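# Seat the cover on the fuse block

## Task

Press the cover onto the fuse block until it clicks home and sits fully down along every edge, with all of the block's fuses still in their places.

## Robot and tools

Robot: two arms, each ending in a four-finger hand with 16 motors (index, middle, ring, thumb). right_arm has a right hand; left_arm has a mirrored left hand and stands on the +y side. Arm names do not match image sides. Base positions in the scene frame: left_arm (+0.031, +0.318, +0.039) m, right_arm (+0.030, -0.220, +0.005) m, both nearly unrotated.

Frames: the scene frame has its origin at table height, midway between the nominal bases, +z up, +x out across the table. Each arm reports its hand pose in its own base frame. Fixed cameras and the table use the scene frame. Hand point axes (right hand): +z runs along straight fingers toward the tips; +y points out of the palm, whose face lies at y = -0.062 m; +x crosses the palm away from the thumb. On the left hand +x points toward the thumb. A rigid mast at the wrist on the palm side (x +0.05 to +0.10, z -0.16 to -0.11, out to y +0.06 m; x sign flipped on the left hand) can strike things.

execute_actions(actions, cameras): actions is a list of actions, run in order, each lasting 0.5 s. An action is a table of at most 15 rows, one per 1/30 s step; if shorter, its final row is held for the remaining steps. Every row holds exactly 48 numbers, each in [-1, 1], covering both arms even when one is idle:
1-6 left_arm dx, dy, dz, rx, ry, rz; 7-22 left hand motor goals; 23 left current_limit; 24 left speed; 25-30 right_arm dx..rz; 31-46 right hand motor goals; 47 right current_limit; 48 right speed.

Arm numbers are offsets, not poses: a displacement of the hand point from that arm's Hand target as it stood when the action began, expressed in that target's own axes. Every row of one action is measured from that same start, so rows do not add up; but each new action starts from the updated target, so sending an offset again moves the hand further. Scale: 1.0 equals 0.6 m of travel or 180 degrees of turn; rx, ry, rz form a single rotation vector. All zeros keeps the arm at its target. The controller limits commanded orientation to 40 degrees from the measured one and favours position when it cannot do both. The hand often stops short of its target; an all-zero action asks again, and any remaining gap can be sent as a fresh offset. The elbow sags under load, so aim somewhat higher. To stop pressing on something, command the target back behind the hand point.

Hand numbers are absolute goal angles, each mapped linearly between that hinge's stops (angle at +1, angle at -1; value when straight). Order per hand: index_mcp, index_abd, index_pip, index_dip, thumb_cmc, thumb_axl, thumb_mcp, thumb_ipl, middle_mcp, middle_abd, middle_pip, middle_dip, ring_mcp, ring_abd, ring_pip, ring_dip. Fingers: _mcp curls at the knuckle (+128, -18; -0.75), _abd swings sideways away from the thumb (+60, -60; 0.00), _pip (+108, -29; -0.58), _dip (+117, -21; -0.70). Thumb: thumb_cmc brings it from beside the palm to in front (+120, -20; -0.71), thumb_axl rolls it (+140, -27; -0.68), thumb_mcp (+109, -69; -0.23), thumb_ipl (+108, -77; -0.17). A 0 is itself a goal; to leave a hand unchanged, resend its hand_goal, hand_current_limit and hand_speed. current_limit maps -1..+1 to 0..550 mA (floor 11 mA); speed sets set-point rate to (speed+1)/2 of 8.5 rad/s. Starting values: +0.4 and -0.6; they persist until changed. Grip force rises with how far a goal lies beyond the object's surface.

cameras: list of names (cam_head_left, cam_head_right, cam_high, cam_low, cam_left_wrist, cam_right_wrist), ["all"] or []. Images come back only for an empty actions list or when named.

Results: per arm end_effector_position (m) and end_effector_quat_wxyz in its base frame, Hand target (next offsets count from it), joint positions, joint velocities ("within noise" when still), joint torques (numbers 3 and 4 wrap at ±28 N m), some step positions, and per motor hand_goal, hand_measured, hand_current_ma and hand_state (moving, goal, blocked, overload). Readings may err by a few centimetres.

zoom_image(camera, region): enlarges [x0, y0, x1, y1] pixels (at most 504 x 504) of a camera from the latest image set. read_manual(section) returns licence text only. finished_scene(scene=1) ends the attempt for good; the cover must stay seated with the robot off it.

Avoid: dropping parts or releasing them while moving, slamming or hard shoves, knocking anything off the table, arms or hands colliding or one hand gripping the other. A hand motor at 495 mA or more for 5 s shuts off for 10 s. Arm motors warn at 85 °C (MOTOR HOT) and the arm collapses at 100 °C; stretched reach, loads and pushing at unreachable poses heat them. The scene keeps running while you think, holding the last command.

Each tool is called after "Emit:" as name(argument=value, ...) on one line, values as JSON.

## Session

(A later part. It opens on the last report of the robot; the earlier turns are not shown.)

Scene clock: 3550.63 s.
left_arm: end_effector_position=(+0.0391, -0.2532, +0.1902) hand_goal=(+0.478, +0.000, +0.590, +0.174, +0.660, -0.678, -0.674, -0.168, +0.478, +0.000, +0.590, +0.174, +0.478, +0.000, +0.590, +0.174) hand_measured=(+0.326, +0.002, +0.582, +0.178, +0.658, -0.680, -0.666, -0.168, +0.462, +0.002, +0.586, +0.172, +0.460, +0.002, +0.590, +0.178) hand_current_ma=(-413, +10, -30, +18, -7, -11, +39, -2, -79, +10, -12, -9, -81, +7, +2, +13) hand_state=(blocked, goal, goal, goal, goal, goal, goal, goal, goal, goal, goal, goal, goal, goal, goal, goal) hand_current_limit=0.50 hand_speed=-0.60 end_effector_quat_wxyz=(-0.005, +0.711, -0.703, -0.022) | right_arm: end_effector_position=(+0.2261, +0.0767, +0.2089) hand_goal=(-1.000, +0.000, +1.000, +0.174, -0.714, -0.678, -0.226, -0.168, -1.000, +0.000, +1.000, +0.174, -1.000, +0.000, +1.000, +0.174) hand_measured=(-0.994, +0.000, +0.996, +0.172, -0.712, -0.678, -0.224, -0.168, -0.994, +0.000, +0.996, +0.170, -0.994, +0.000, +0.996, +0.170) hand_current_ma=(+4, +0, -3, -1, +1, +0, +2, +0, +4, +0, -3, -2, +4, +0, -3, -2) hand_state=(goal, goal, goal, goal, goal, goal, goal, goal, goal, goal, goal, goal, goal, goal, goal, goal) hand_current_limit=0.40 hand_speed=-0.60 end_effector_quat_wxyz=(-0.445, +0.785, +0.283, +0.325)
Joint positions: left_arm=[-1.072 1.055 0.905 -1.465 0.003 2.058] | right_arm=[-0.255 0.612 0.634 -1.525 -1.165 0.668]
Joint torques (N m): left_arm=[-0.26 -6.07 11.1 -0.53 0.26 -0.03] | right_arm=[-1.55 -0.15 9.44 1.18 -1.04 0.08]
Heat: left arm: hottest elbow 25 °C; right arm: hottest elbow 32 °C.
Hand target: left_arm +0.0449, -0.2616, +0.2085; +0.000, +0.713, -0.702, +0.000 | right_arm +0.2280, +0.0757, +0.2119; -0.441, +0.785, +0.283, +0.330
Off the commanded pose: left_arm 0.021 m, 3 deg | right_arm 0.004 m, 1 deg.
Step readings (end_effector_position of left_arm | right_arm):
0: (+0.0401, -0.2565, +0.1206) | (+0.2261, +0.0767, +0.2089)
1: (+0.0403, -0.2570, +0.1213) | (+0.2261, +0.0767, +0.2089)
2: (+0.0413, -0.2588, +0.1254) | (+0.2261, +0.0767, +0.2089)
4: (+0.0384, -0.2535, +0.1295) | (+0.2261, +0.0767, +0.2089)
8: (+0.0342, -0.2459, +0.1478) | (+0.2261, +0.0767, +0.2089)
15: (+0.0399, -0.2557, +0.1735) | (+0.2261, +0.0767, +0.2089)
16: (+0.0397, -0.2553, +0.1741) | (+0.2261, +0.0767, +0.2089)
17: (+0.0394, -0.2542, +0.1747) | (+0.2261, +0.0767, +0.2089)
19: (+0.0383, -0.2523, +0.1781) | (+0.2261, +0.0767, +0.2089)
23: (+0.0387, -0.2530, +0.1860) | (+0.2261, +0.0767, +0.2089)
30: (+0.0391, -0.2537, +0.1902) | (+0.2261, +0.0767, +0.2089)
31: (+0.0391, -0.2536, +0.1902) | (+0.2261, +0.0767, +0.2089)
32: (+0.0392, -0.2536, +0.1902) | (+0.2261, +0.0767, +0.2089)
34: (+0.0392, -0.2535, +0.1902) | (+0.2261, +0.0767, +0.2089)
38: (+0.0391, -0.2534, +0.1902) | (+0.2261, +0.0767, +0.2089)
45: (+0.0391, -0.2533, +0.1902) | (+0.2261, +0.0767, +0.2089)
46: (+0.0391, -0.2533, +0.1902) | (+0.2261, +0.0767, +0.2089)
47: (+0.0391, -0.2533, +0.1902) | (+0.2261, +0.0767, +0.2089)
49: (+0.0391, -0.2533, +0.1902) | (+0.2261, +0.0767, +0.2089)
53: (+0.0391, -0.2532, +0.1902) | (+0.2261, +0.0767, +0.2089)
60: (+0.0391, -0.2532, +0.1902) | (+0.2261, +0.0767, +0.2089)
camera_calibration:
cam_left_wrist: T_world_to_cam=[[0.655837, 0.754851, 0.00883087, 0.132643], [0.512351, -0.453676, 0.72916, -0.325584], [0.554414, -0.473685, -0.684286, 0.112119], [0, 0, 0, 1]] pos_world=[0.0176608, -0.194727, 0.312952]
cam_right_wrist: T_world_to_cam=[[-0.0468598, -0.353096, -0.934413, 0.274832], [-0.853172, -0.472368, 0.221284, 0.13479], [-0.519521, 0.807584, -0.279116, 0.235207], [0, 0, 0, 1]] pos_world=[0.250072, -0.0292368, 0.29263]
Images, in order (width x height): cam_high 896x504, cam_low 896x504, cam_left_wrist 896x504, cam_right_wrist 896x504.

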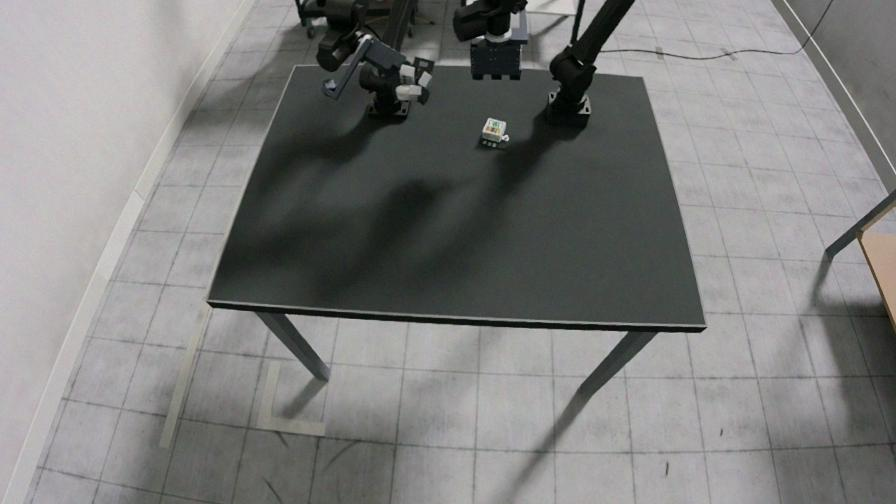

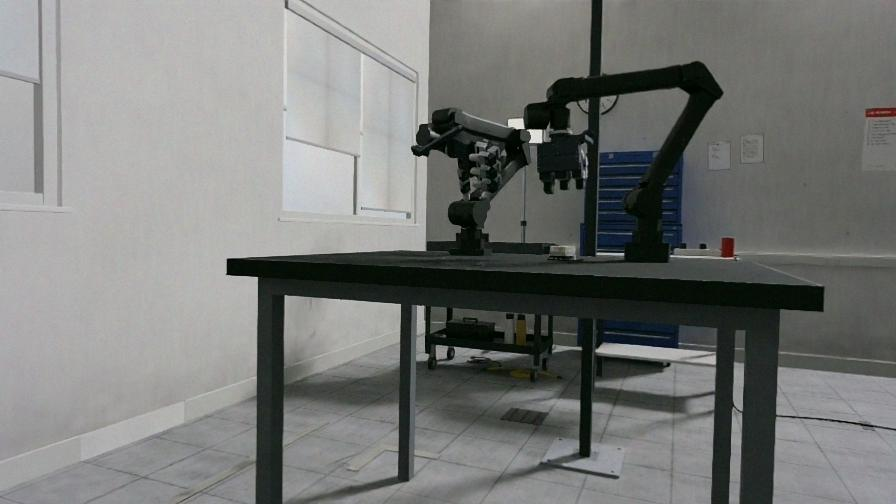

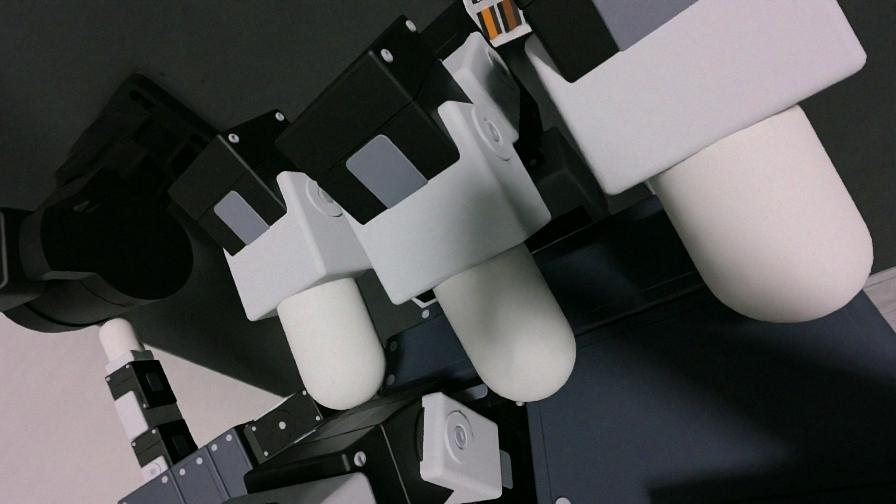

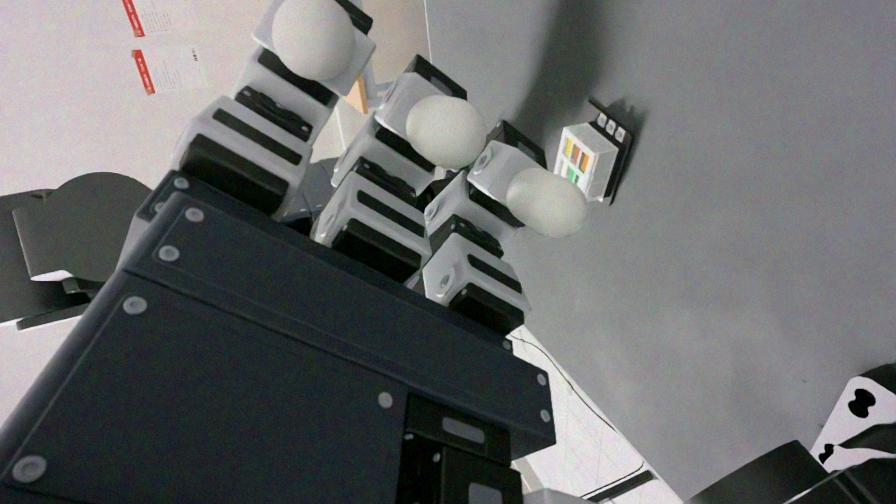

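Emit:
execute_actions(actions=[[[0,0,0,0,0,0,-0.2,0,0.3,0.1,0.66,-0.678,-0.8,-0.168,0.479,0,0.591,0.174,0.479,0,0.591,0.174,0.5,-0.6,0,0,0,0,0,0,-1,0,1,0.174,-0.714,-0.678,-0.226,-0.168,-1,0,1,0.174,-1,0,1,0.174,0.4,-0.6]],[[0,0,0,0,0,0,-0.2,0,0.3,0.1,0.0,-0.678,-0.95,-0.168,0.479,0,0.591,0.174,0.479,0,0.591,0.174,0.5,-0.6,0,0,0,0,0,0,-1,0,1,0.174,-0.714,-0.678,-0.226,-0.168,-1,0,1,0.174,-1,0,1,0.174,0.4,-0.6]],[[0,0,0,0,0,-0.039,-0.2,0,0.591,0.174,-0.714,-0.678,-0.95,-0.168,0.479,0,0.591,0.174,0.479,0,0.591,0.174,0.5,-0.6,0,0,0,0,0,0,-1,0,1,0.174,-0.714,-0.678,-0.226,-0.168,-1,0,1,0.174,-1,0,1,0.174,0.4,-0.6]],[[0,0,0,0,0,0,0.479,0,0.591,0.174,-0.714,-0.678,-0.95,-0.168,0.479,0,0.591,0.174,0.479,0,0.591,0.174,0.6,-0.6,0,0,0,0,0,0,-1,0,1,0.174,-0.714,-0.678,-0.226,-0.168,-1,0,1,0.174,-1,0,1,0.174,0.4,-0.6]]], cameras=["cam_high","cam_left_wrist","cam_low","cam_right_wrist"])

Scene clock: 3669.23 s.
left_arm: end_effector_position=(+0.0410, -0.2576, +0.1970) hand_goal=(+0.478, +0.000, +0.590, +0.174, -0.714, -0.678, -0.950, -0.168, +0.478, +0.000, +0.590, +0.174, +0.478, +0.000, +0.590, +0.174) hand_measured=(+0.458, +0.002, +0.586, +0.172, -0.712, -0.680, -0.944, -0.168, +0.462, +0.002, +0.586, +0.172, +0.460, +0.002, +0.590, +0.178) hand_current_ma=(-89, +10, -14, -9, +11, -9, +33, -2, -79, +10, -12, -9, -81, +7, +2, +13) hand_state=(goal, goal, goal, goal, goal, goal, goal, goal, goal, goal, goal, goal, goal, goal, goal, goal) hand_current_limit=0.60 hand_speed=-0.60 end_effector_quat_wxyz=(-0.002, +0.748, -0.664, -0.011) | right_arm: end_effector_position=(+0.2261, +0.0767, +0.2089) hand_goal=(-1.000, +0.000, +1.000, +0.174, -0.714, -0.678, -0.226, -0.168, -1.000, +0.000, +1.000, +0.174, -1.000, +0.000, +1.000, +0.174) hand_measured=(-0.994, +0.000, +0.996, +0.172, -0.712, -0.678, -0.224, -0.168, -0.994, +0.000, +0.996, +0.170, -0.994, +0.000, +0.996, +0.170) hand_current_ma=(+4, +0, -3, -1, +1, +0, +2, +0, +4, +0, -3, -2, +4, +0, -3, -2) hand_state=(goal, goal, goal, goal, goal, goal, goal, goal, goal, goal, goal, goal, goal, goal, goal, goal) hand_current_limit=0.40 hand_speed=-0.60 end_effector_quat_wxyz=(-0.445, +0.785, +0.283, +0.325)
Joint positions: left_arm=[-1.067 1.023 0.905 -1.475 0.003 1.956] | right_arm=[-0.255 0.612 0.634 -1.525 -1.165 0.668]
Joint torques (N m): left_arm=[-0.03 -5.71 9.84 -0.43 0.25 -0.15] | right_arm=[-1.55 -0.15 9.43 1.2 -1.03 0.09]
Heat: left arm: hottest elbow 31 °C; right arm: hottest elbow 32 °C.
Hand target: left_arm +0.0449, -0.2616, +0.2084; +0.000, +0.754, -0.657, +0.000 | right_arm +0.2280, +0.0757, +0.2119; -0.441, +0.785, +0.283, +0.330
Off the commanded pose: left_arm 0.013 m, 2 deg | right_arm 0.004 m, 1 deg.
Step readings (end_effector_position of left_arm | right_arm):
0: (+0.0391, -0.2532, +0.1902) | (+0.2261, +0.0767, +0.2089)
1: (+0.0391, -0.2532, +0.1902) | (+0.2261, +0.0767, +0.2089)
2: (+0.0391, -0.2532, +0.1902) | (+0.2261, +0.0767, +0.2089)
4: (+0.0391, -0.2532, +0.1902) | (+0.2261, +0.0767, +0.2089)
8: (+0.0391, -0.2532, +0.1902) | (+0.2261, +0.0767, +0.2089)
15: (+0.0391, -0.2532, +0.1902) | (+0.2261, +0.0767, +0.2089)
16: (+0.0391, -0.2532, +0.1902) | (+0.2261, +0.0767, +0.2089)
17: (+0.0391, -0.2532, +0.1902) | (+0.2261, +0.0767, +0.2089)
19: (+0.0391, -0.2532, +0.1902) | (+0.2261, +0.0767, +0.2089)
23: (+0.0391, -0.2532, +0.1902) | (+0.2261, +0.0767, +0.2089)
30: (+0.0391, -0.2532, +0.1902) | (+0.2261, +0.0767, +0.2089)
31: (+0.0391, -0.2532, +0.1902) | (+0.2261, +0.0767, +0.2089)
32: (+0.0392, -0.2535, +0.1903) | (+0.2261, +0.0767, +0.2089)
34: (+0.0395, -0.2540, +0.1914) | (+0.2261, +0.0767, +0.2089)
38: (+0.0402, -0.2550, +0.1956) | (+0.2261, +0.0767, +0.2089)
45: (+0.0406, -0.2566, +0.1971) | (+0.2261, +0.0767, +0.2089)
46: (+0.0407, -0.2568, +0.1971) | (+0.2261, +0.0767, +0.2089)
47: (+0.0407, -0.2569, +0.1971) | (+0.2261, +0.0767, +0.2089)
49: (+0.0408, -0.2572, +0.1971) | (+0.2261, +0.0767, +0.2089)
53: (+0.0409, -0.2574, +0.1970) | (+0.2261, +0.0767, +0.2089)
60: (+0.0410, -0.2575, +0.1970) | (+0.2261, +0.0767, +0.2089)
camera_calibration:
cam_left_wrist: T_world_to_cam=[[0.571648, 0.82049, 0.00385674, 0.155913], [0.547616, -0.385024, 0.742882, -0.319967], [0.611012, -0.422555, -0.669411, 0.121667], [0, 0, 0, 1]] pos_world=[0.0117516, -0.199709, 0.318541]
cam_right_wrist: T_world_to_cam=[[-0.0468598, -0.353096, -0.934413, 0.274832], [-0.853172, -0.472368, 0.221284, 0.13479], [-0.519521, 0.807584, -0.279116, 0.235207], [0, 0, 0, 1]] pos_world=[0.250072, -0.0292368, 0.29263]
Images, in order (width x height): cam_high 896x504, cam_low 896x504, cam_left_wrist 896x504, cam_right_wrist 896x504.

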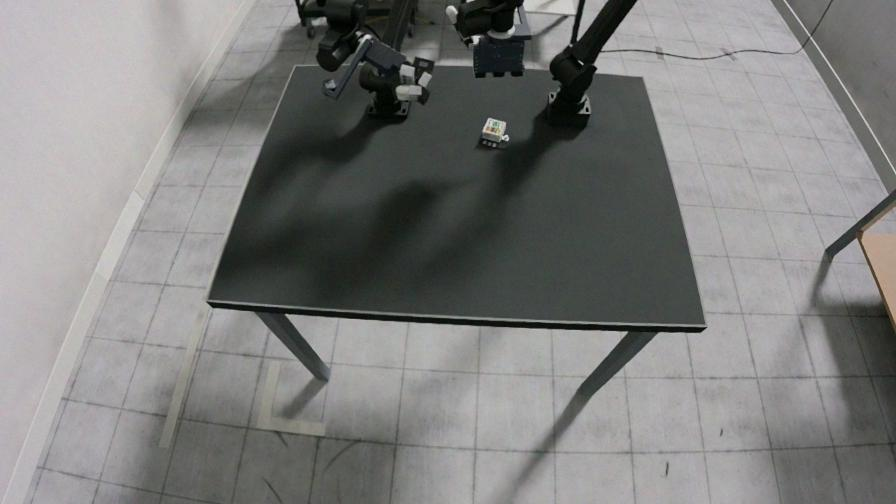

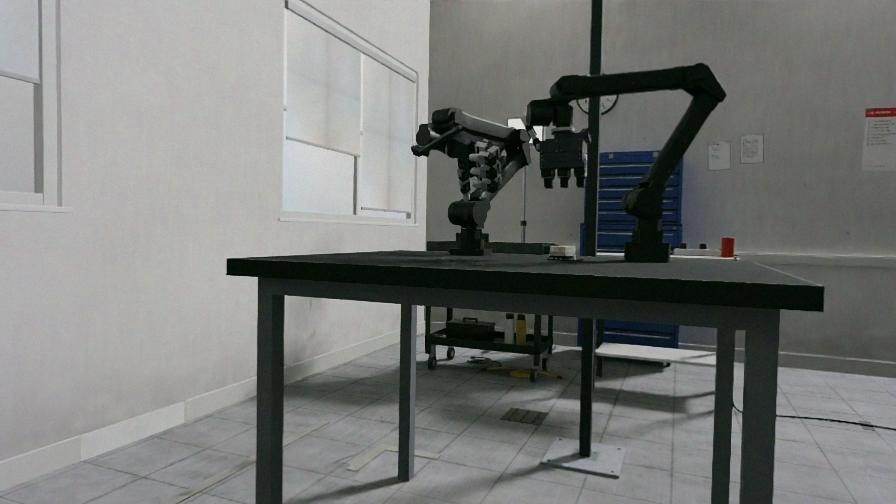

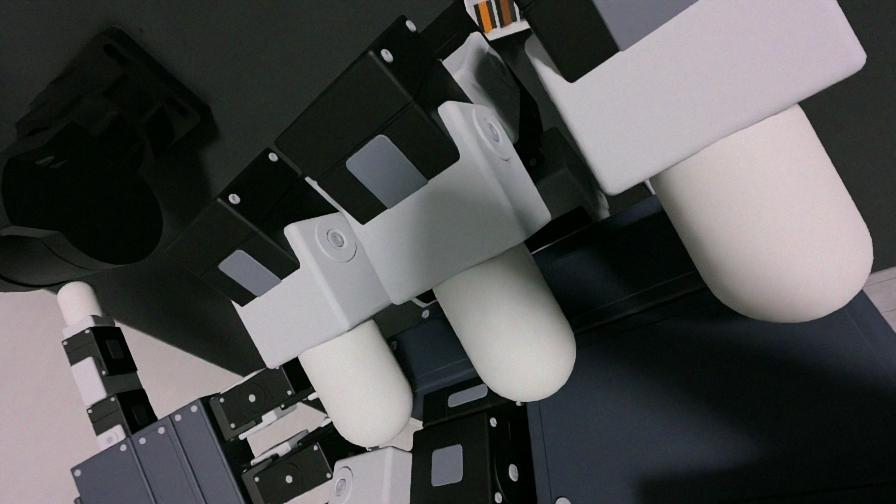

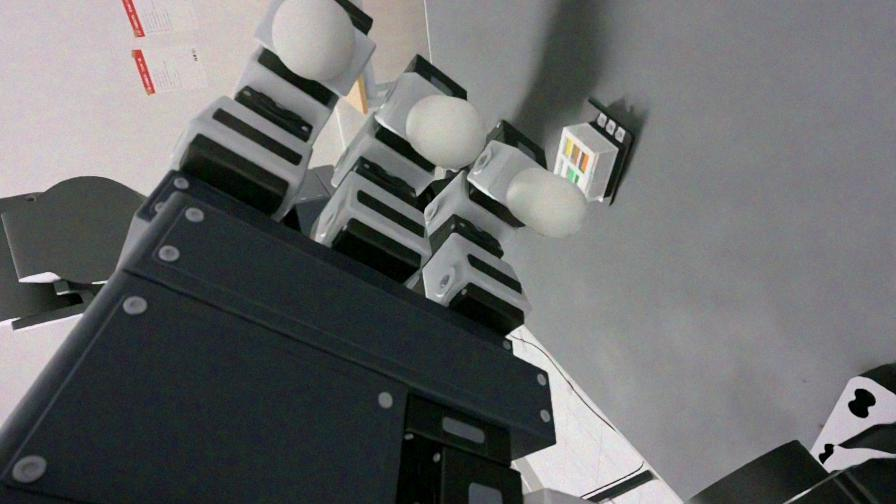

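Emit:
zoom_image(camera="cam_low", region=[500, 90, 620, 200])

Emit:
zoom_image(camera="cam_high", region=[440, 0, 540, 100])

Scaled by 4.200 from the camera's 896x504 image, which has a finer 1280x720 frame.

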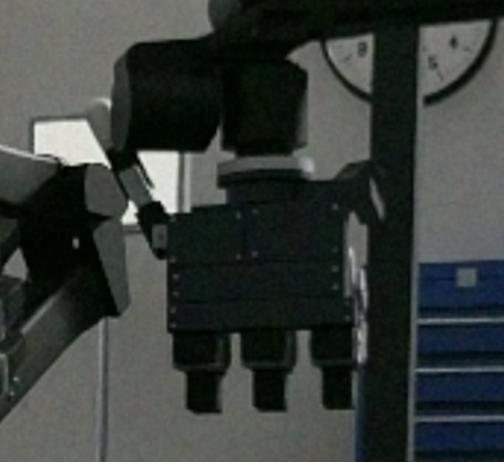

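Scaled by 5.040 from the camera's 896x504 image, which has a finer 1280x720 frame.

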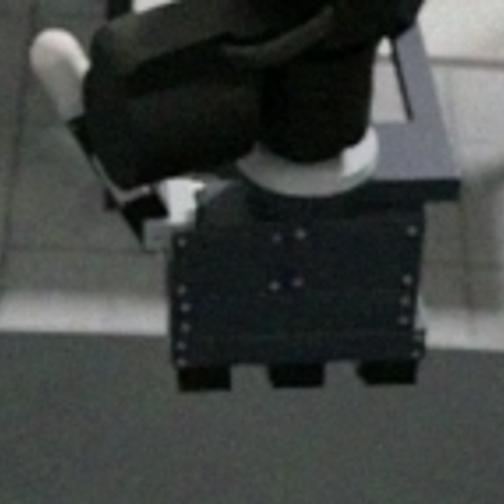

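Emit:
execute_actions(actions=[[[-0.0432,-0.0223,0.06,0,0,0,0.479,0,0.591,0.174,-0.714,-0.678,-0.95,-0.168,0.479,0,0.591,0.174,0.479,0,0.591,0.174,0.6,-0.6,0,0,0,0,0,0,-1,0,1,0.174,-0.714,-0.678,-0.226,-0.168,-1,0,1,0.174,-1,0,1,0.174,0.4,-0.6]],[[0,0,0.1,0,0,0,0.479,0,0.591,0.174,-0.714,-0.678,-0.95,-0.168,0.479,0,0.591,0.174,0.479,0,0.591,0.174,0.6,-0.6,0,0,0,0,0,0,-1,0,1,0.174,-0.714,-0.678,-0.226,-0.168,-1,0,1,0.174,-1,0,1,0.174,0.4,-0.6]],[[0,0,0.07,0,0,0,0.479,0,0.591,0.174,-0.714,-0.678,-0.95,-0.168,0.479,0,0.591,0.174,0.479,0,0.591,0.174,0.6,-0.6,0,0,0,0,0,0,-1,0,1,0.174,-0.714,-0.678,-0.226,-0.168,-1,0,1,0.174,-1,0,1,0.174,0.4,-0.6]]], cameras=["cam_high","cam_left_wrist","cam_low","cam_right_wrist","cam_head_left"])

Emit:
zoom_image(camera="cam_high", region=[465, 75, 525, 155])

Emit:
zoom_image(camera="cam_low", region=[515, 180, 615, 270])

Emit:
zoom_image(camera="cam_right_wrist", region=[540, 40, 700, 240])

Scene clock: 3708.10 s.
left_arm: end_effector_position=(+0.0517, -0.2316, +0.0719) hand_goal=(+0.478, +0.000, +0.590, +0.174, -0.714, -0.678, -0.950, -0.168, +0.478, +0.000, +0.590, +0.174, +0.478, +0.000, +0.590, +0.174) hand_measured=(+0.462, +0.002, +0.586, +0.172, -0.712, -0.680, -0.944, -0.168, +0.464, +0.002, +0.588, +0.172, +0.464, +0.002, +0.590, +0.178) hand_current_ma=(-71, +10, -13, -9, +9, -8, +31, -2, -62, +9, -12, -9, -63, +7, +2, +13) hand_state=(goal, goal, goal, goal, goal, goal, goal, goal, goal, goal, goal, goal, goal, goal, goal, goal) hand_current_limit=0.60 hand_speed=-0.60 end_effector_quat_wxyz=(-0.001, +0.757, -0.654, -0.002) | right_arm: end_effector_position=(+0.2261, +0.0767, +0.2089) hand_goal=(-1.000, +0.000, +1.000, +0.174, -0.714, -0.678, -0.226, -0.168, -1.000, +0.000, +1.000, +0.174, -1.000, +0.000, +1.000, +0.174) hand_measured=(-0.994, +0.000, +0.996, +0.172, -0.712, -0.678, -0.224, -0.168, -0.994, +0.000, +0.996, +0.170, -0.994, +0.000, +0.996, +0.170) hand_current_ma=(+4, +0, -3, -1, +1, +0, +2, +0, +4, +0, -3, -2, +4, +0, -3, -2) hand_state=(goal, goal, goal, goal, goal, goal, goal, goal, goal, goal, goal, goal, goal, goal, goal, goal) hand_current_limit=0.40 hand_speed=-0.60 end_effector_quat_wxyz=(-0.445, +0.785, +0.283, +0.325)
Joint positions: left_arm=[-0.977 1.068 0.591 -1.097 -0.001 2.019] | right_arm=[-0.255 0.612 0.634 -1.525 -1.165 0.668]
Joint torques (N m): left_arm=[0.03 -3.72 7.49 0.61 0.38 0.09] | right_arm=[-1.55 -0.15 9.44 1.18 -1.04 0.08]
Heat: left arm: hottest elbow 31 °C; right arm: hottest elbow 32 °C.
Hand target: left_arm +0.0544, -0.2340, +0.0704; +0.000, +0.754, -0.657, +0.000 | right_arm +0.2280, +0.0757, +0.2119; -0.441, +0.785, +0.283, +0.330
Off the commanded pose: left_arm 0.004 m, 0 deg | right_arm 0.004 m, 1 deg.
Step readings (end_effector_position of left_arm | right_arm):
0: (+0.0410, -0.2576, +0.1970) | (+0.2261, +0.0767, +0.2089)
1: (+0.0411, -0.2575, +0.1971) | (+0.2261, +0.0767, +0.2089)
2: (+0.0418, -0.2570, +0.1964) | (+0.2261, +0.0767, +0.2089)
4: (+0.0446, -0.2529, +0.1906) | (+0.2261, +0.0767, +0.2089)
8: (+0.0492, -0.2370, +0.1739) | (+0.2261, +0.0767, +0.2089)
15: (+0.0516, -0.2336, +0.1692) | (+0.2261, +0.0767, +0.2089)
16: (+0.0518, -0.2336, +0.1688) | (+0.2261, +0.0767, +0.2089)
17: (+0.0527, -0.2347, +0.1658) | (+0.2261, +0.0767, +0.2089)
19: (+0.0533, -0.2352, +0.1527) | (+0.2261, +0.0767, +0.2089)
23: (+0.0479, -0.2265, +0.1237) | (+0.2261, +0.0767, +0.2089)
30: (+0.0505, -0.2305, +0.1141) | (+0.2261, +0.0767, +0.2089)
31: (+0.0509, -0.2309, +0.1139) | (+0.2261, +0.0767, +0.2089)
32: (+0.0518, -0.2323, +0.1119) | (+0.2261, +0.0767, +0.2089)
34: (+0.0531, -0.2341, +0.1034) | (+0.2261, +0.0767, +0.2089)
38: (+0.0498, -0.2289, +0.0810) | (+0.2261, +0.0767, +0.2089)
45: (+0.0510, -0.2307, +0.0720) | (+0.2261, +0.0767, +0.2089)
camera_calibration:
cam_left_wrist: T_world_to_cam=[[0.549205, 0.835687, -0.000797842, 0.134012], [0.547688, -0.359214, 0.755648, -0.217881], [0.631198, -0.415443, -0.654978, 0.0419589], [0, 0, 0, 1]] pos_world=[0.0192462, -0.172826, 0.19223]
cam_right_wrist: T_world_to_cam=[[-0.0468598, -0.353096, -0.934413, 0.274832], [-0.853172, -0.472368, 0.221284, 0.13479], [-0.519521, 0.807584, -0.279116, 0.235207], [0, 0, 0, 1]] pos_world=[0.250072, -0.0292368, 0.29263]
Images, in order (width x height): cam_head_left 896x504, cam_high 896x504, cam_low 896x504, cam_left_wrist 896x504, cam_right_wrist 896x504.

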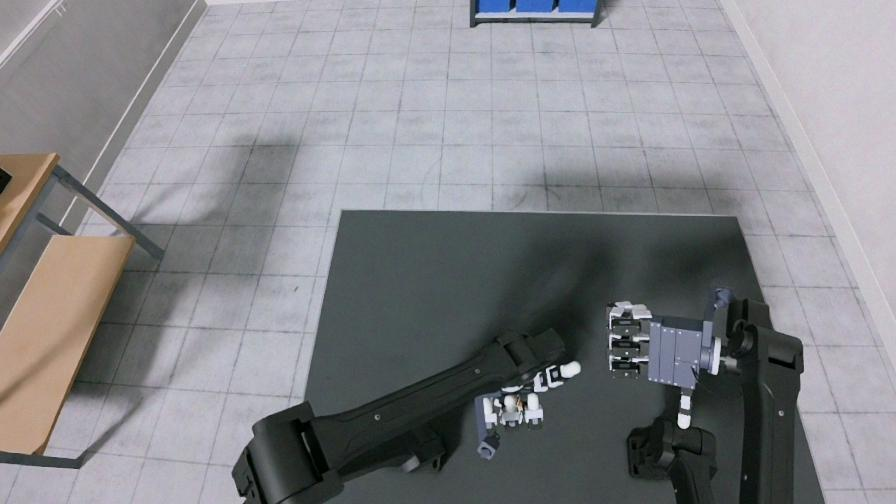

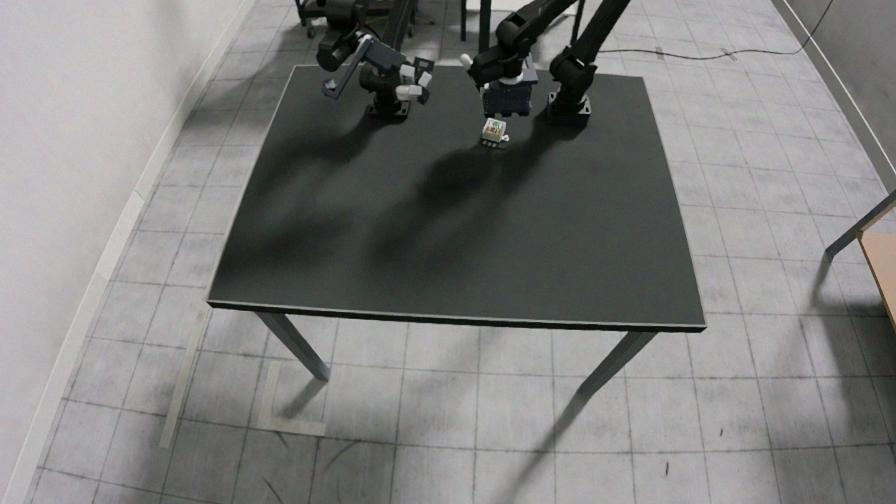

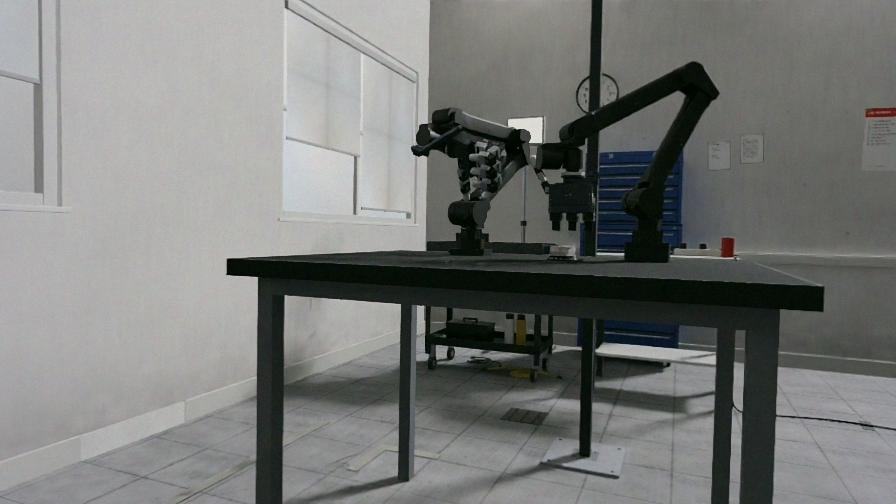

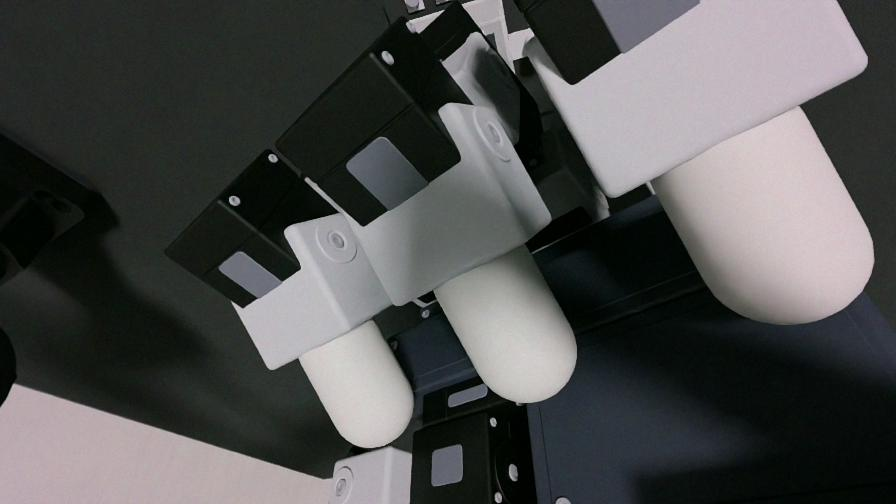

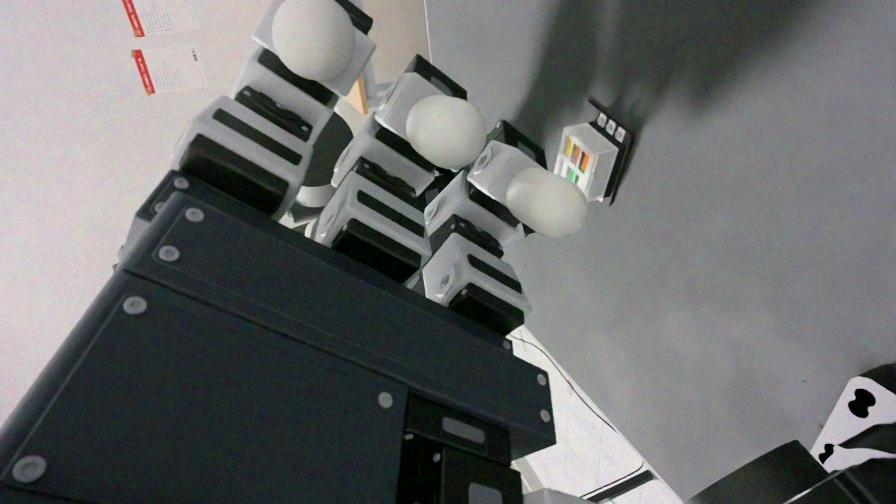

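Scaled by 6.300 from the camera's 896x504 image, which has a finer 1280x720 frame.

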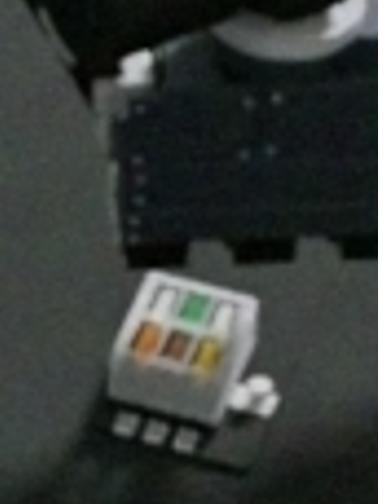

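Scaled by 5.040 from the camera's 896x504 image, which has a finer 1280x720 frame.

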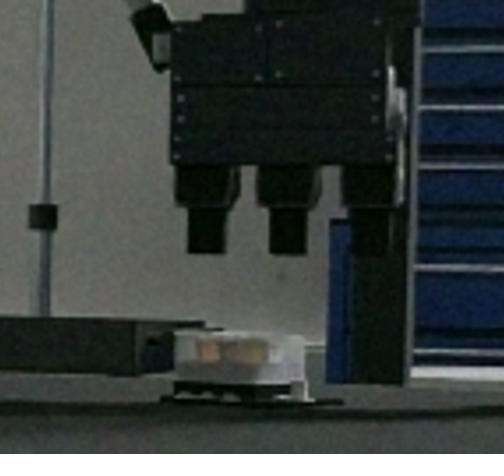

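Scaled by 2.520 from the camera's 896x504 image, which has a finer 1280x720 frame.

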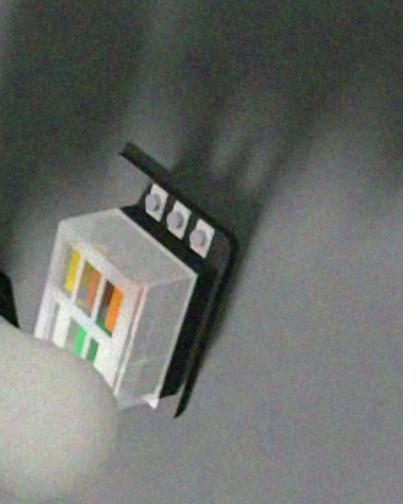

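Emit:
execute_actions(actions=[[[0.0098,-0.0104,0.01,0,0,0,0.479,0,0.591,0.174,-0.714,-0.678,-0.95,-0.168,0.479,0,0.591,0.174,0.479,0,0.591,0.174,0.6,-0.6,0,0,0,0,0,0,-1,0,1,0.174,-0.714,-0.678,-0.226,-0.168,-1,0,1,0.174,-1,0,1,0.174,0.4,-0.6]],[[0,0,0.048,0,0,0,0.479,0,0.591,0.174,-0.714,-0.678,-0.95,-0.168,0.479,0,0.591,0.174,0.479,0,0.591,0.174,0.6,-0.6,0,0,0,0,0,0,-1,0,1,0.174,-0.714,-0.678,-0.226,-0.168,-1,0,1,0.174,-1,0,1,0.174,0.4,-0.6]]], cameras=["cam_high","cam_low","cam_right_wrist"])

Emit:
zoom_image(camera="cam_high", region=[465, 95, 515, 155])

Emit:
zoom_image(camera="cam_low", region=[515, 200, 595, 270])

Emit:
zoom_image(camera="cam_right_wrist", region=[540, 40, 700, 240])

Scene clock: 3758.53 s.
left_arm: end_effector_position=(+0.0591, -0.2379, +0.0380) hand_goal=(+0.478, +0.000, +0.590, +0.174, -0.714, -0.678, -0.950, -0.168, +0.478, +0.000, +0.590, +0.174, +0.478, +0.000, +0.590, +0.174) hand_measured=(+0.462, +0.002, +0.586, +0.172, -0.712, -0.680, -0.944, -0.168, +0.464, +0.002, +0.588, +0.172, +0.464, +0.002, +0.590, +0.178) hand_current_ma=(-71, +10, -13, -9, +9, -8, +31, -2, -62, +9, -12, -9, -63, +7, +2, +13) hand_state=(goal, goal, goal, goal, goal, goal, goal, goal, goal, goal, goal, goal, goal, goal, goal, goal) hand_current_limit=0.60 hand_speed=-0.60 end_effector_quat_wxyz=(-0.001, +0.757, -0.654, +0.000) | right_arm: end_effector_position=(+0.2261, +0.0767, +0.2089) hand_goal=(-1.000, +0.000, +1.000, +0.174, -0.714, -0.678, -0.226, -0.168, -1.000, +0.000, +1.000, +0.174, -1.000, +0.000, +1.000, +0.174) hand_measured=(-0.994, +0.000, +0.996, +0.172, -0.712, -0.678, -0.224, -0.168, -0.994, +0.000, +0.996, +0.170, -0.994, +0.000, +0.996, +0.170) hand_current_ma=(+4, +0, -3, -1, +1, +0, +2, +0, +4, +0, -3, -2, +4, +0, -3, -2) hand_state=(goal, goal, goal, goal, goal, goal, goal, goal, goal, goal, goal, goal, goal, goal, goal, goal) hand_current_limit=0.40 hand_speed=-0.60 end_effector_quat_wxyz=(-0.445, +0.785, +0.283, +0.325)
Joint positions: left_arm=[-0.967 1.164 0.552 -0.96 -0.001 2.029] | right_arm=[-0.255 0.612 0.634 -1.525 -1.165 0.668]
Joint torques (N m): left_arm=[0.09 -4.31 6.79 0.54 0.38 0.09] | right_arm=[-1.49 -0.15 9.42 1.2 -1.04 0.08]
Heat: left arm: hottest elbow 30 °C; right arm: hottest elbow 32 °C.
Hand target: left_arm +0.0613, -0.2390, +0.0356; +0.000, +0.754, -0.657, +0.000 | right_arm +0.2280, +0.0757, +0.2119; -0.441, +0.785, +0.283, +0.330
Off the commanded pose: left_arm 0.004 m, 0 deg | right_arm 0.004 m, 1 deg.
Step readings (end_effector_position of left_arm | right_arm):
0: (+0.0517, -0.2317, +0.0719) | (+0.2261, +0.0767, +0.2089)
1: (+0.0517, -0.2317, +0.0718) | (+0.2261, +0.0767, +0.2089)
2: (+0.0521, -0.2321, +0.0715) | (+0.2261, +0.0767, +0.2089)
4: (+0.0534, -0.2332, +0.0697) | (+0.2261, +0.0767, +0.2089)
8: (+0.0558, -0.2342, +0.0649) | (+0.2261, +0.0767, +0.2089)
15: (+0.0564, -0.2346, +0.0637) | (+0.2261, +0.0767, +0.2089)
16: (+0.0566, -0.2348, +0.0637) | (+0.2261, +0.0767, +0.2089)
17: (+0.0574, -0.2359, +0.0627) | (+0.2261, +0.0767, +0.2089)
19: (+0.0596, -0.2388, +0.0580) | (+0.2261, +0.0767, +0.2089)
23: (+0.0587, -0.2373, +0.0442) | (+0.2261, +0.0767, +0.2089)
30: (+0.0586, -0.2373, +0.0380) | (+0.2261, +0.0767, +0.2089)
camera_calibration:
cam_right_wrist: T_world_to_cam=[[-0.0468598, -0.353096, -0.934413, 0.274832], [-0.853172, -0.472368, 0.221284, 0.13479], [-0.519521, 0.807584, -0.279116, 0.235207], [0, 0, 0, 1]] pos_world=[0.250072, -0.0292368, 0.29263]
Images, in order (width x height): cam_high 896x504, cam_low 896x504, cam_right_wrist 896x504.

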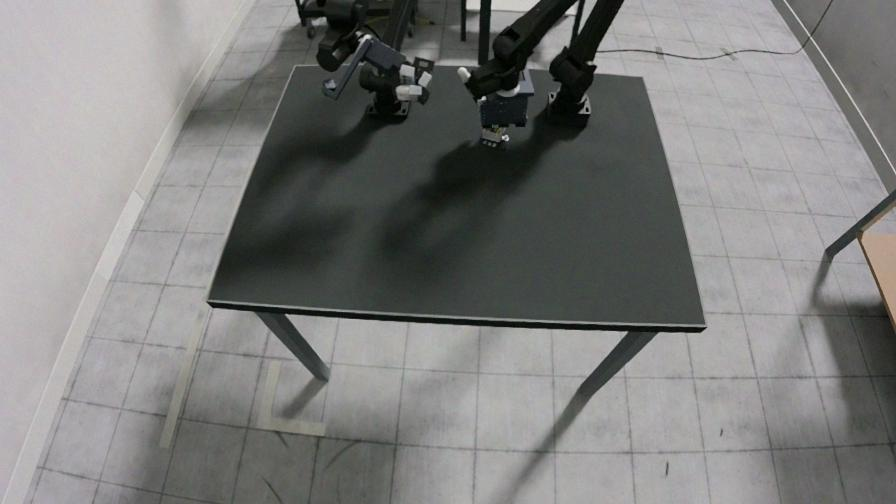

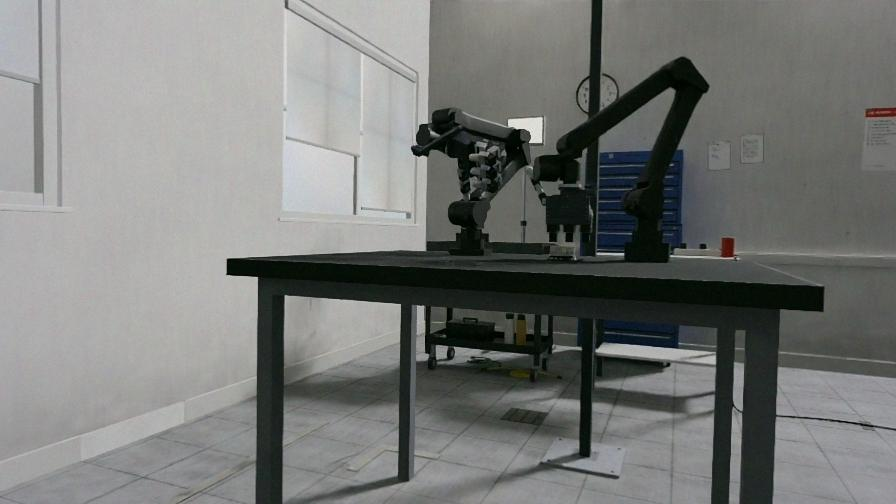

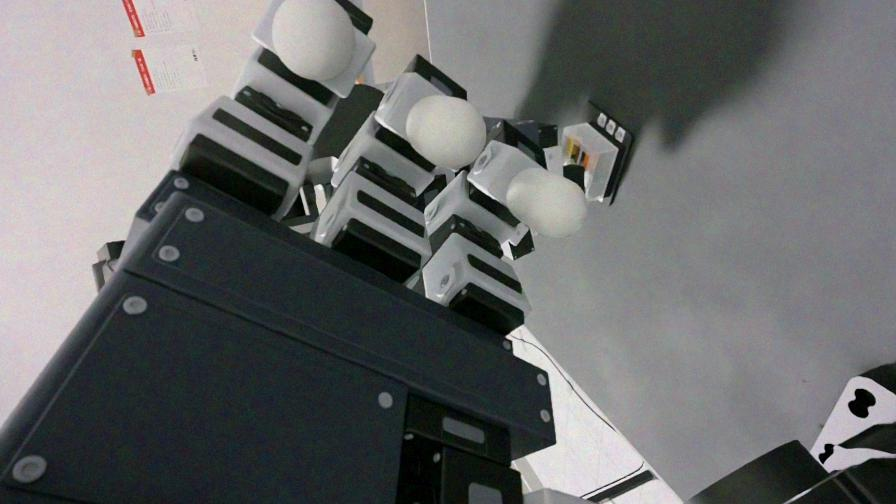

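Scaled by 8.400 from the camera's 896x504 image, which has a finer 1280x720 frame.

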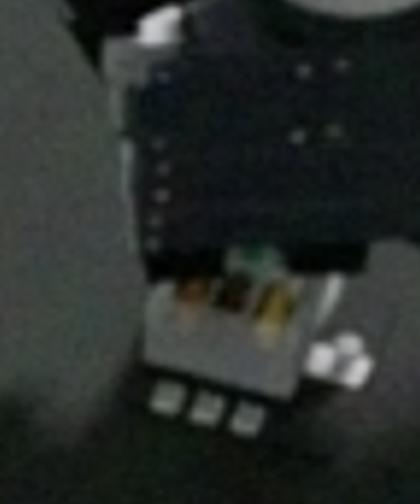

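Scaled by 6.300 from the camera's 896x504 image, which has a finer 1280x720 frame.

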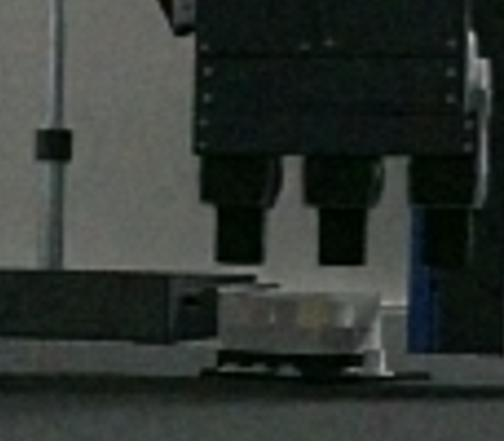

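Scaled by 2.520 from the camera's 896x504 image, which has a finer 1280x720 frame.

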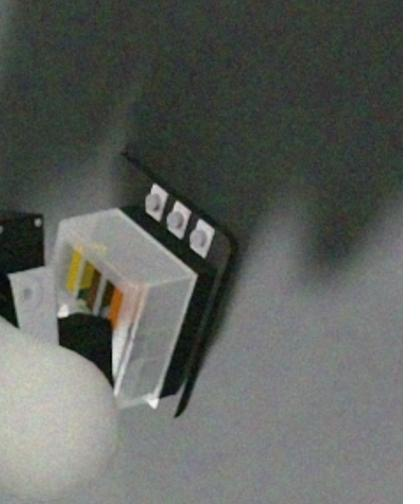

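Emit:
execute_actions(actions=[[[0,0,0.016,0,0,0,0.479,0,0.591,0.174,-0.714,-0.678,-0.95,-0.168,0.479,0,0.591,0.174,0.479,0,0.591,0.174,0.7,-0.6,0,0,0,0,0,0,-1,0,1,0.174,-0.714,-0.678,-0.226,-0.168,-1,0,1,0.174,-1,0,1,0.174,0.4,-0.6]],[[-0.0025,0.0025,0.0167,-0.001,-0.001,0,0.479,0,0.591,0.174,-0.714,-0.678,-0.95,-0.168,0.479,0,0.591,0.174,0.479,0,0.591,0.174,0.7,-0.6,0,0,0,0,0,0,-1,0,1,0.174,-0.714,-0.678,-0.226,-0.168,-1,0,1,0.174,-1,0,1,0.174,0.4,-0.6]]], cameras=["cam_high","cam_low","cam_right_wrist"])

Emit:
zoom_image(camera="cam_low", region=[515, 200, 595, 270])

Emit:
zoom_image(camera="cam_right_wrist", region=[540, 40, 700, 240])

Scene clock: 3776.87 s.
left_arm: end_effector_position=(+0.0601, -0.2396, +0.0249) hand_goal=(+0.478, +0.000, +0.590, +0.174, -0.714, -0.678, -0.950, -0.168, +0.478, +0.000, +0.590, +0.174, +0.478, +0.000, +0.590, +0.174) hand_measured=(+0.474, +0.002, +0.586, +0.172, -0.712, -0.680, -0.944, -0.168, +0.478, +0.002, +0.588, +0.172, +0.464, +0.002, +0.590, +0.178) hand_current_ma=(-19, +10, -13, -9, +9, -8, +31, -2, +0, +9, -11, -9, -63, +7, +2, +13) hand_state=(goal, goal, goal, goal, goal, goal, goal, goal, goal, goal, goal, goal, goal, goal, goal, goal) hand_current_limit=0.70 hand_speed=-0.60 end_effector_quat_wxyz=(+0.001, +0.756, -0.654, +0.003) | right_arm: end_effector_position=(+0.2261, +0.0767, +0.2089) hand_goal=(-1.000, +0.000, +1.000, +0.174, -0.714, -0.678, -0.226, -0.168, -1.000, +0.000, +1.000, +0.174, -1.000, +0.000, +1.000, +0.174) hand_measured=(-0.994, +0.000, +0.996, +0.172, -0.712, -0.678, -0.224, -0.168, -0.994, +0.000, +0.996, +0.170, -0.994, +0.000, +0.996, +0.170) hand_current_ma=(+4, +0, -3, -1, +1, +0, +2, +0, +4, +0, -3, -2, +4, +0, -3, -2) hand_state=(goal, goal, goal, goal, goal, goal, goal, goal, goal, goal, goal, goal, goal, goal, goal, goal) hand_current_limit=0.40 hand_speed=-0.60 end_effector_quat_wxyz=(-0.445, +0.785, +0.283, +0.325)
Joint positions: left_arm=[-0.966 1.196 0.533 -0.902 0 2.031] | right_arm=[-0.255 0.612 0.634 -1.525 -1.165 0.668]
Joint torques (N m): left_arm=[-0.15 -3.6 5.63 1.13 0.39 0.06] | right_arm=[-1.49 -0.26 9.46 1.2 -1.04 0.08]
Heat: left arm: hottest elbow 29 °C; right arm: hottest elbow 32 °C.
Hand target: left_arm +0.0597, -0.2378, +0.0160; +0.001, +0.754, -0.657, -0.002 | right_arm +0.2280, +0.0757, +0.2119; -0.441, +0.785, +0.283, +0.330
Off the commanded pose: left_arm 0.009 m, 1 deg | right_arm 0.004 m, 1 deg.
Step readings (end_effector_position of left_arm | right_arm):
0: (+0.0591, -0.2380, +0.0380) | (+0.2261, +0.0767, +0.2089)
1: (+0.0592, -0.2381, +0.0380) | (+0.2261, +0.0767, +0.2089)
2: (+0.0594, -0.2384, +0.0377) | (+0.2261, +0.0767, +0.2089)
4: (+0.0603, -0.2396, +0.0358) | (+0.2261, +0.0767, +0.2089)
8: (+0.0599, -0.2391, +0.0311) | (+0.2261, +0.0767, +0.2089)
15: (+0.0597, -0.2388, +0.0291) | (+0.2261, +0.0767, +0.2089)
16: (+0.0598, -0.2390, +0.0291) | (+0.2261, +0.0767, +0.2089)
17: (+0.0600, -0.2392, +0.0287) | (+0.2261, +0.0767, +0.2089)
19: (+0.0603, -0.2396, +0.0264) | (+0.2261, +0.0767, +0.2089)
23: (+0.0602, -0.2396, +0.0249) | (+0.2261, +0.0767, +0.2089)
30: (+0.0601, -0.2396, +0.0249) | (+0.2261, +0.0767, +0.2089)
camera_calibration:
cam_right_wrist: T_world_to_cam=[[-0.0468598, -0.353096, -0.934413, 0.274832], [-0.853172, -0.472368, 0.221284, 0.13479], [-0.519521, 0.807584, -0.279116, 0.235207], [0, 0, 0, 1]] pos_world=[0.250072, -0.0292368, 0.29263]
Images, in order (width x height): cam_high 896x504, cam_low 896x504, cam_right_wrist 896x504.

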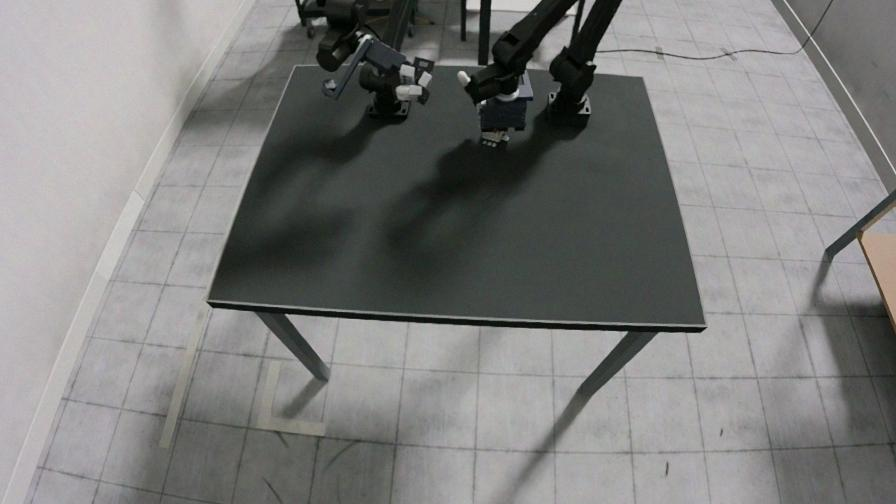

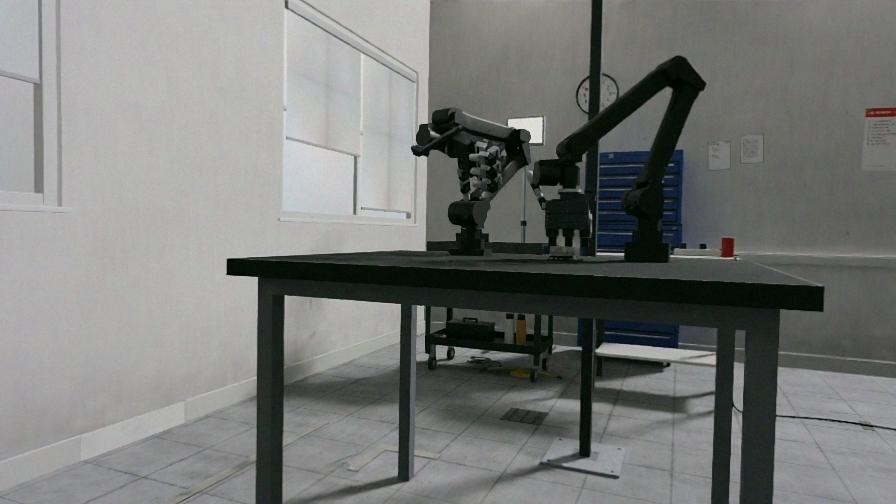

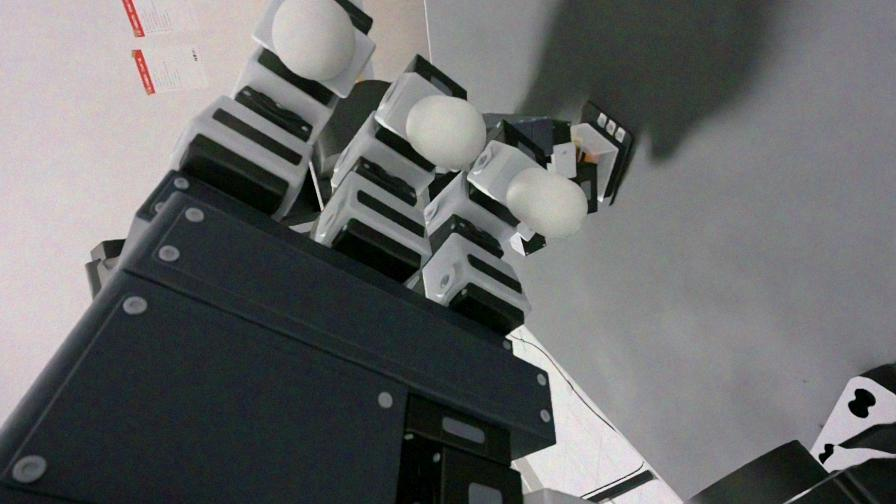

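Scaled by 6.300 from the camera's 896x504 image, which has a finer 1280x720 frame.

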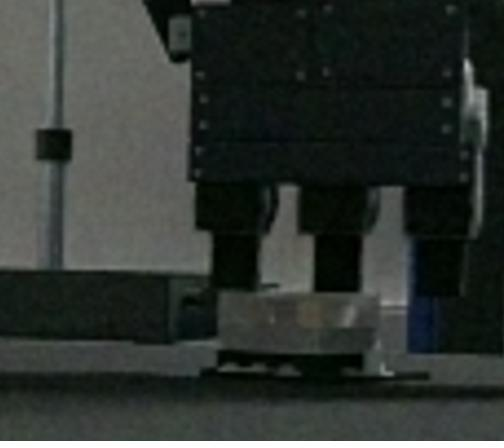

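Scaled by 2.520 from the camera's 896x504 image, which has a finer 1280x720 frame.

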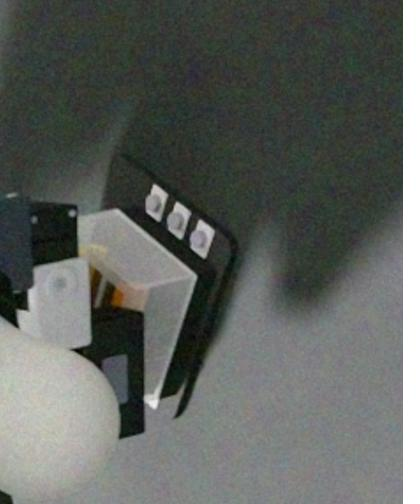

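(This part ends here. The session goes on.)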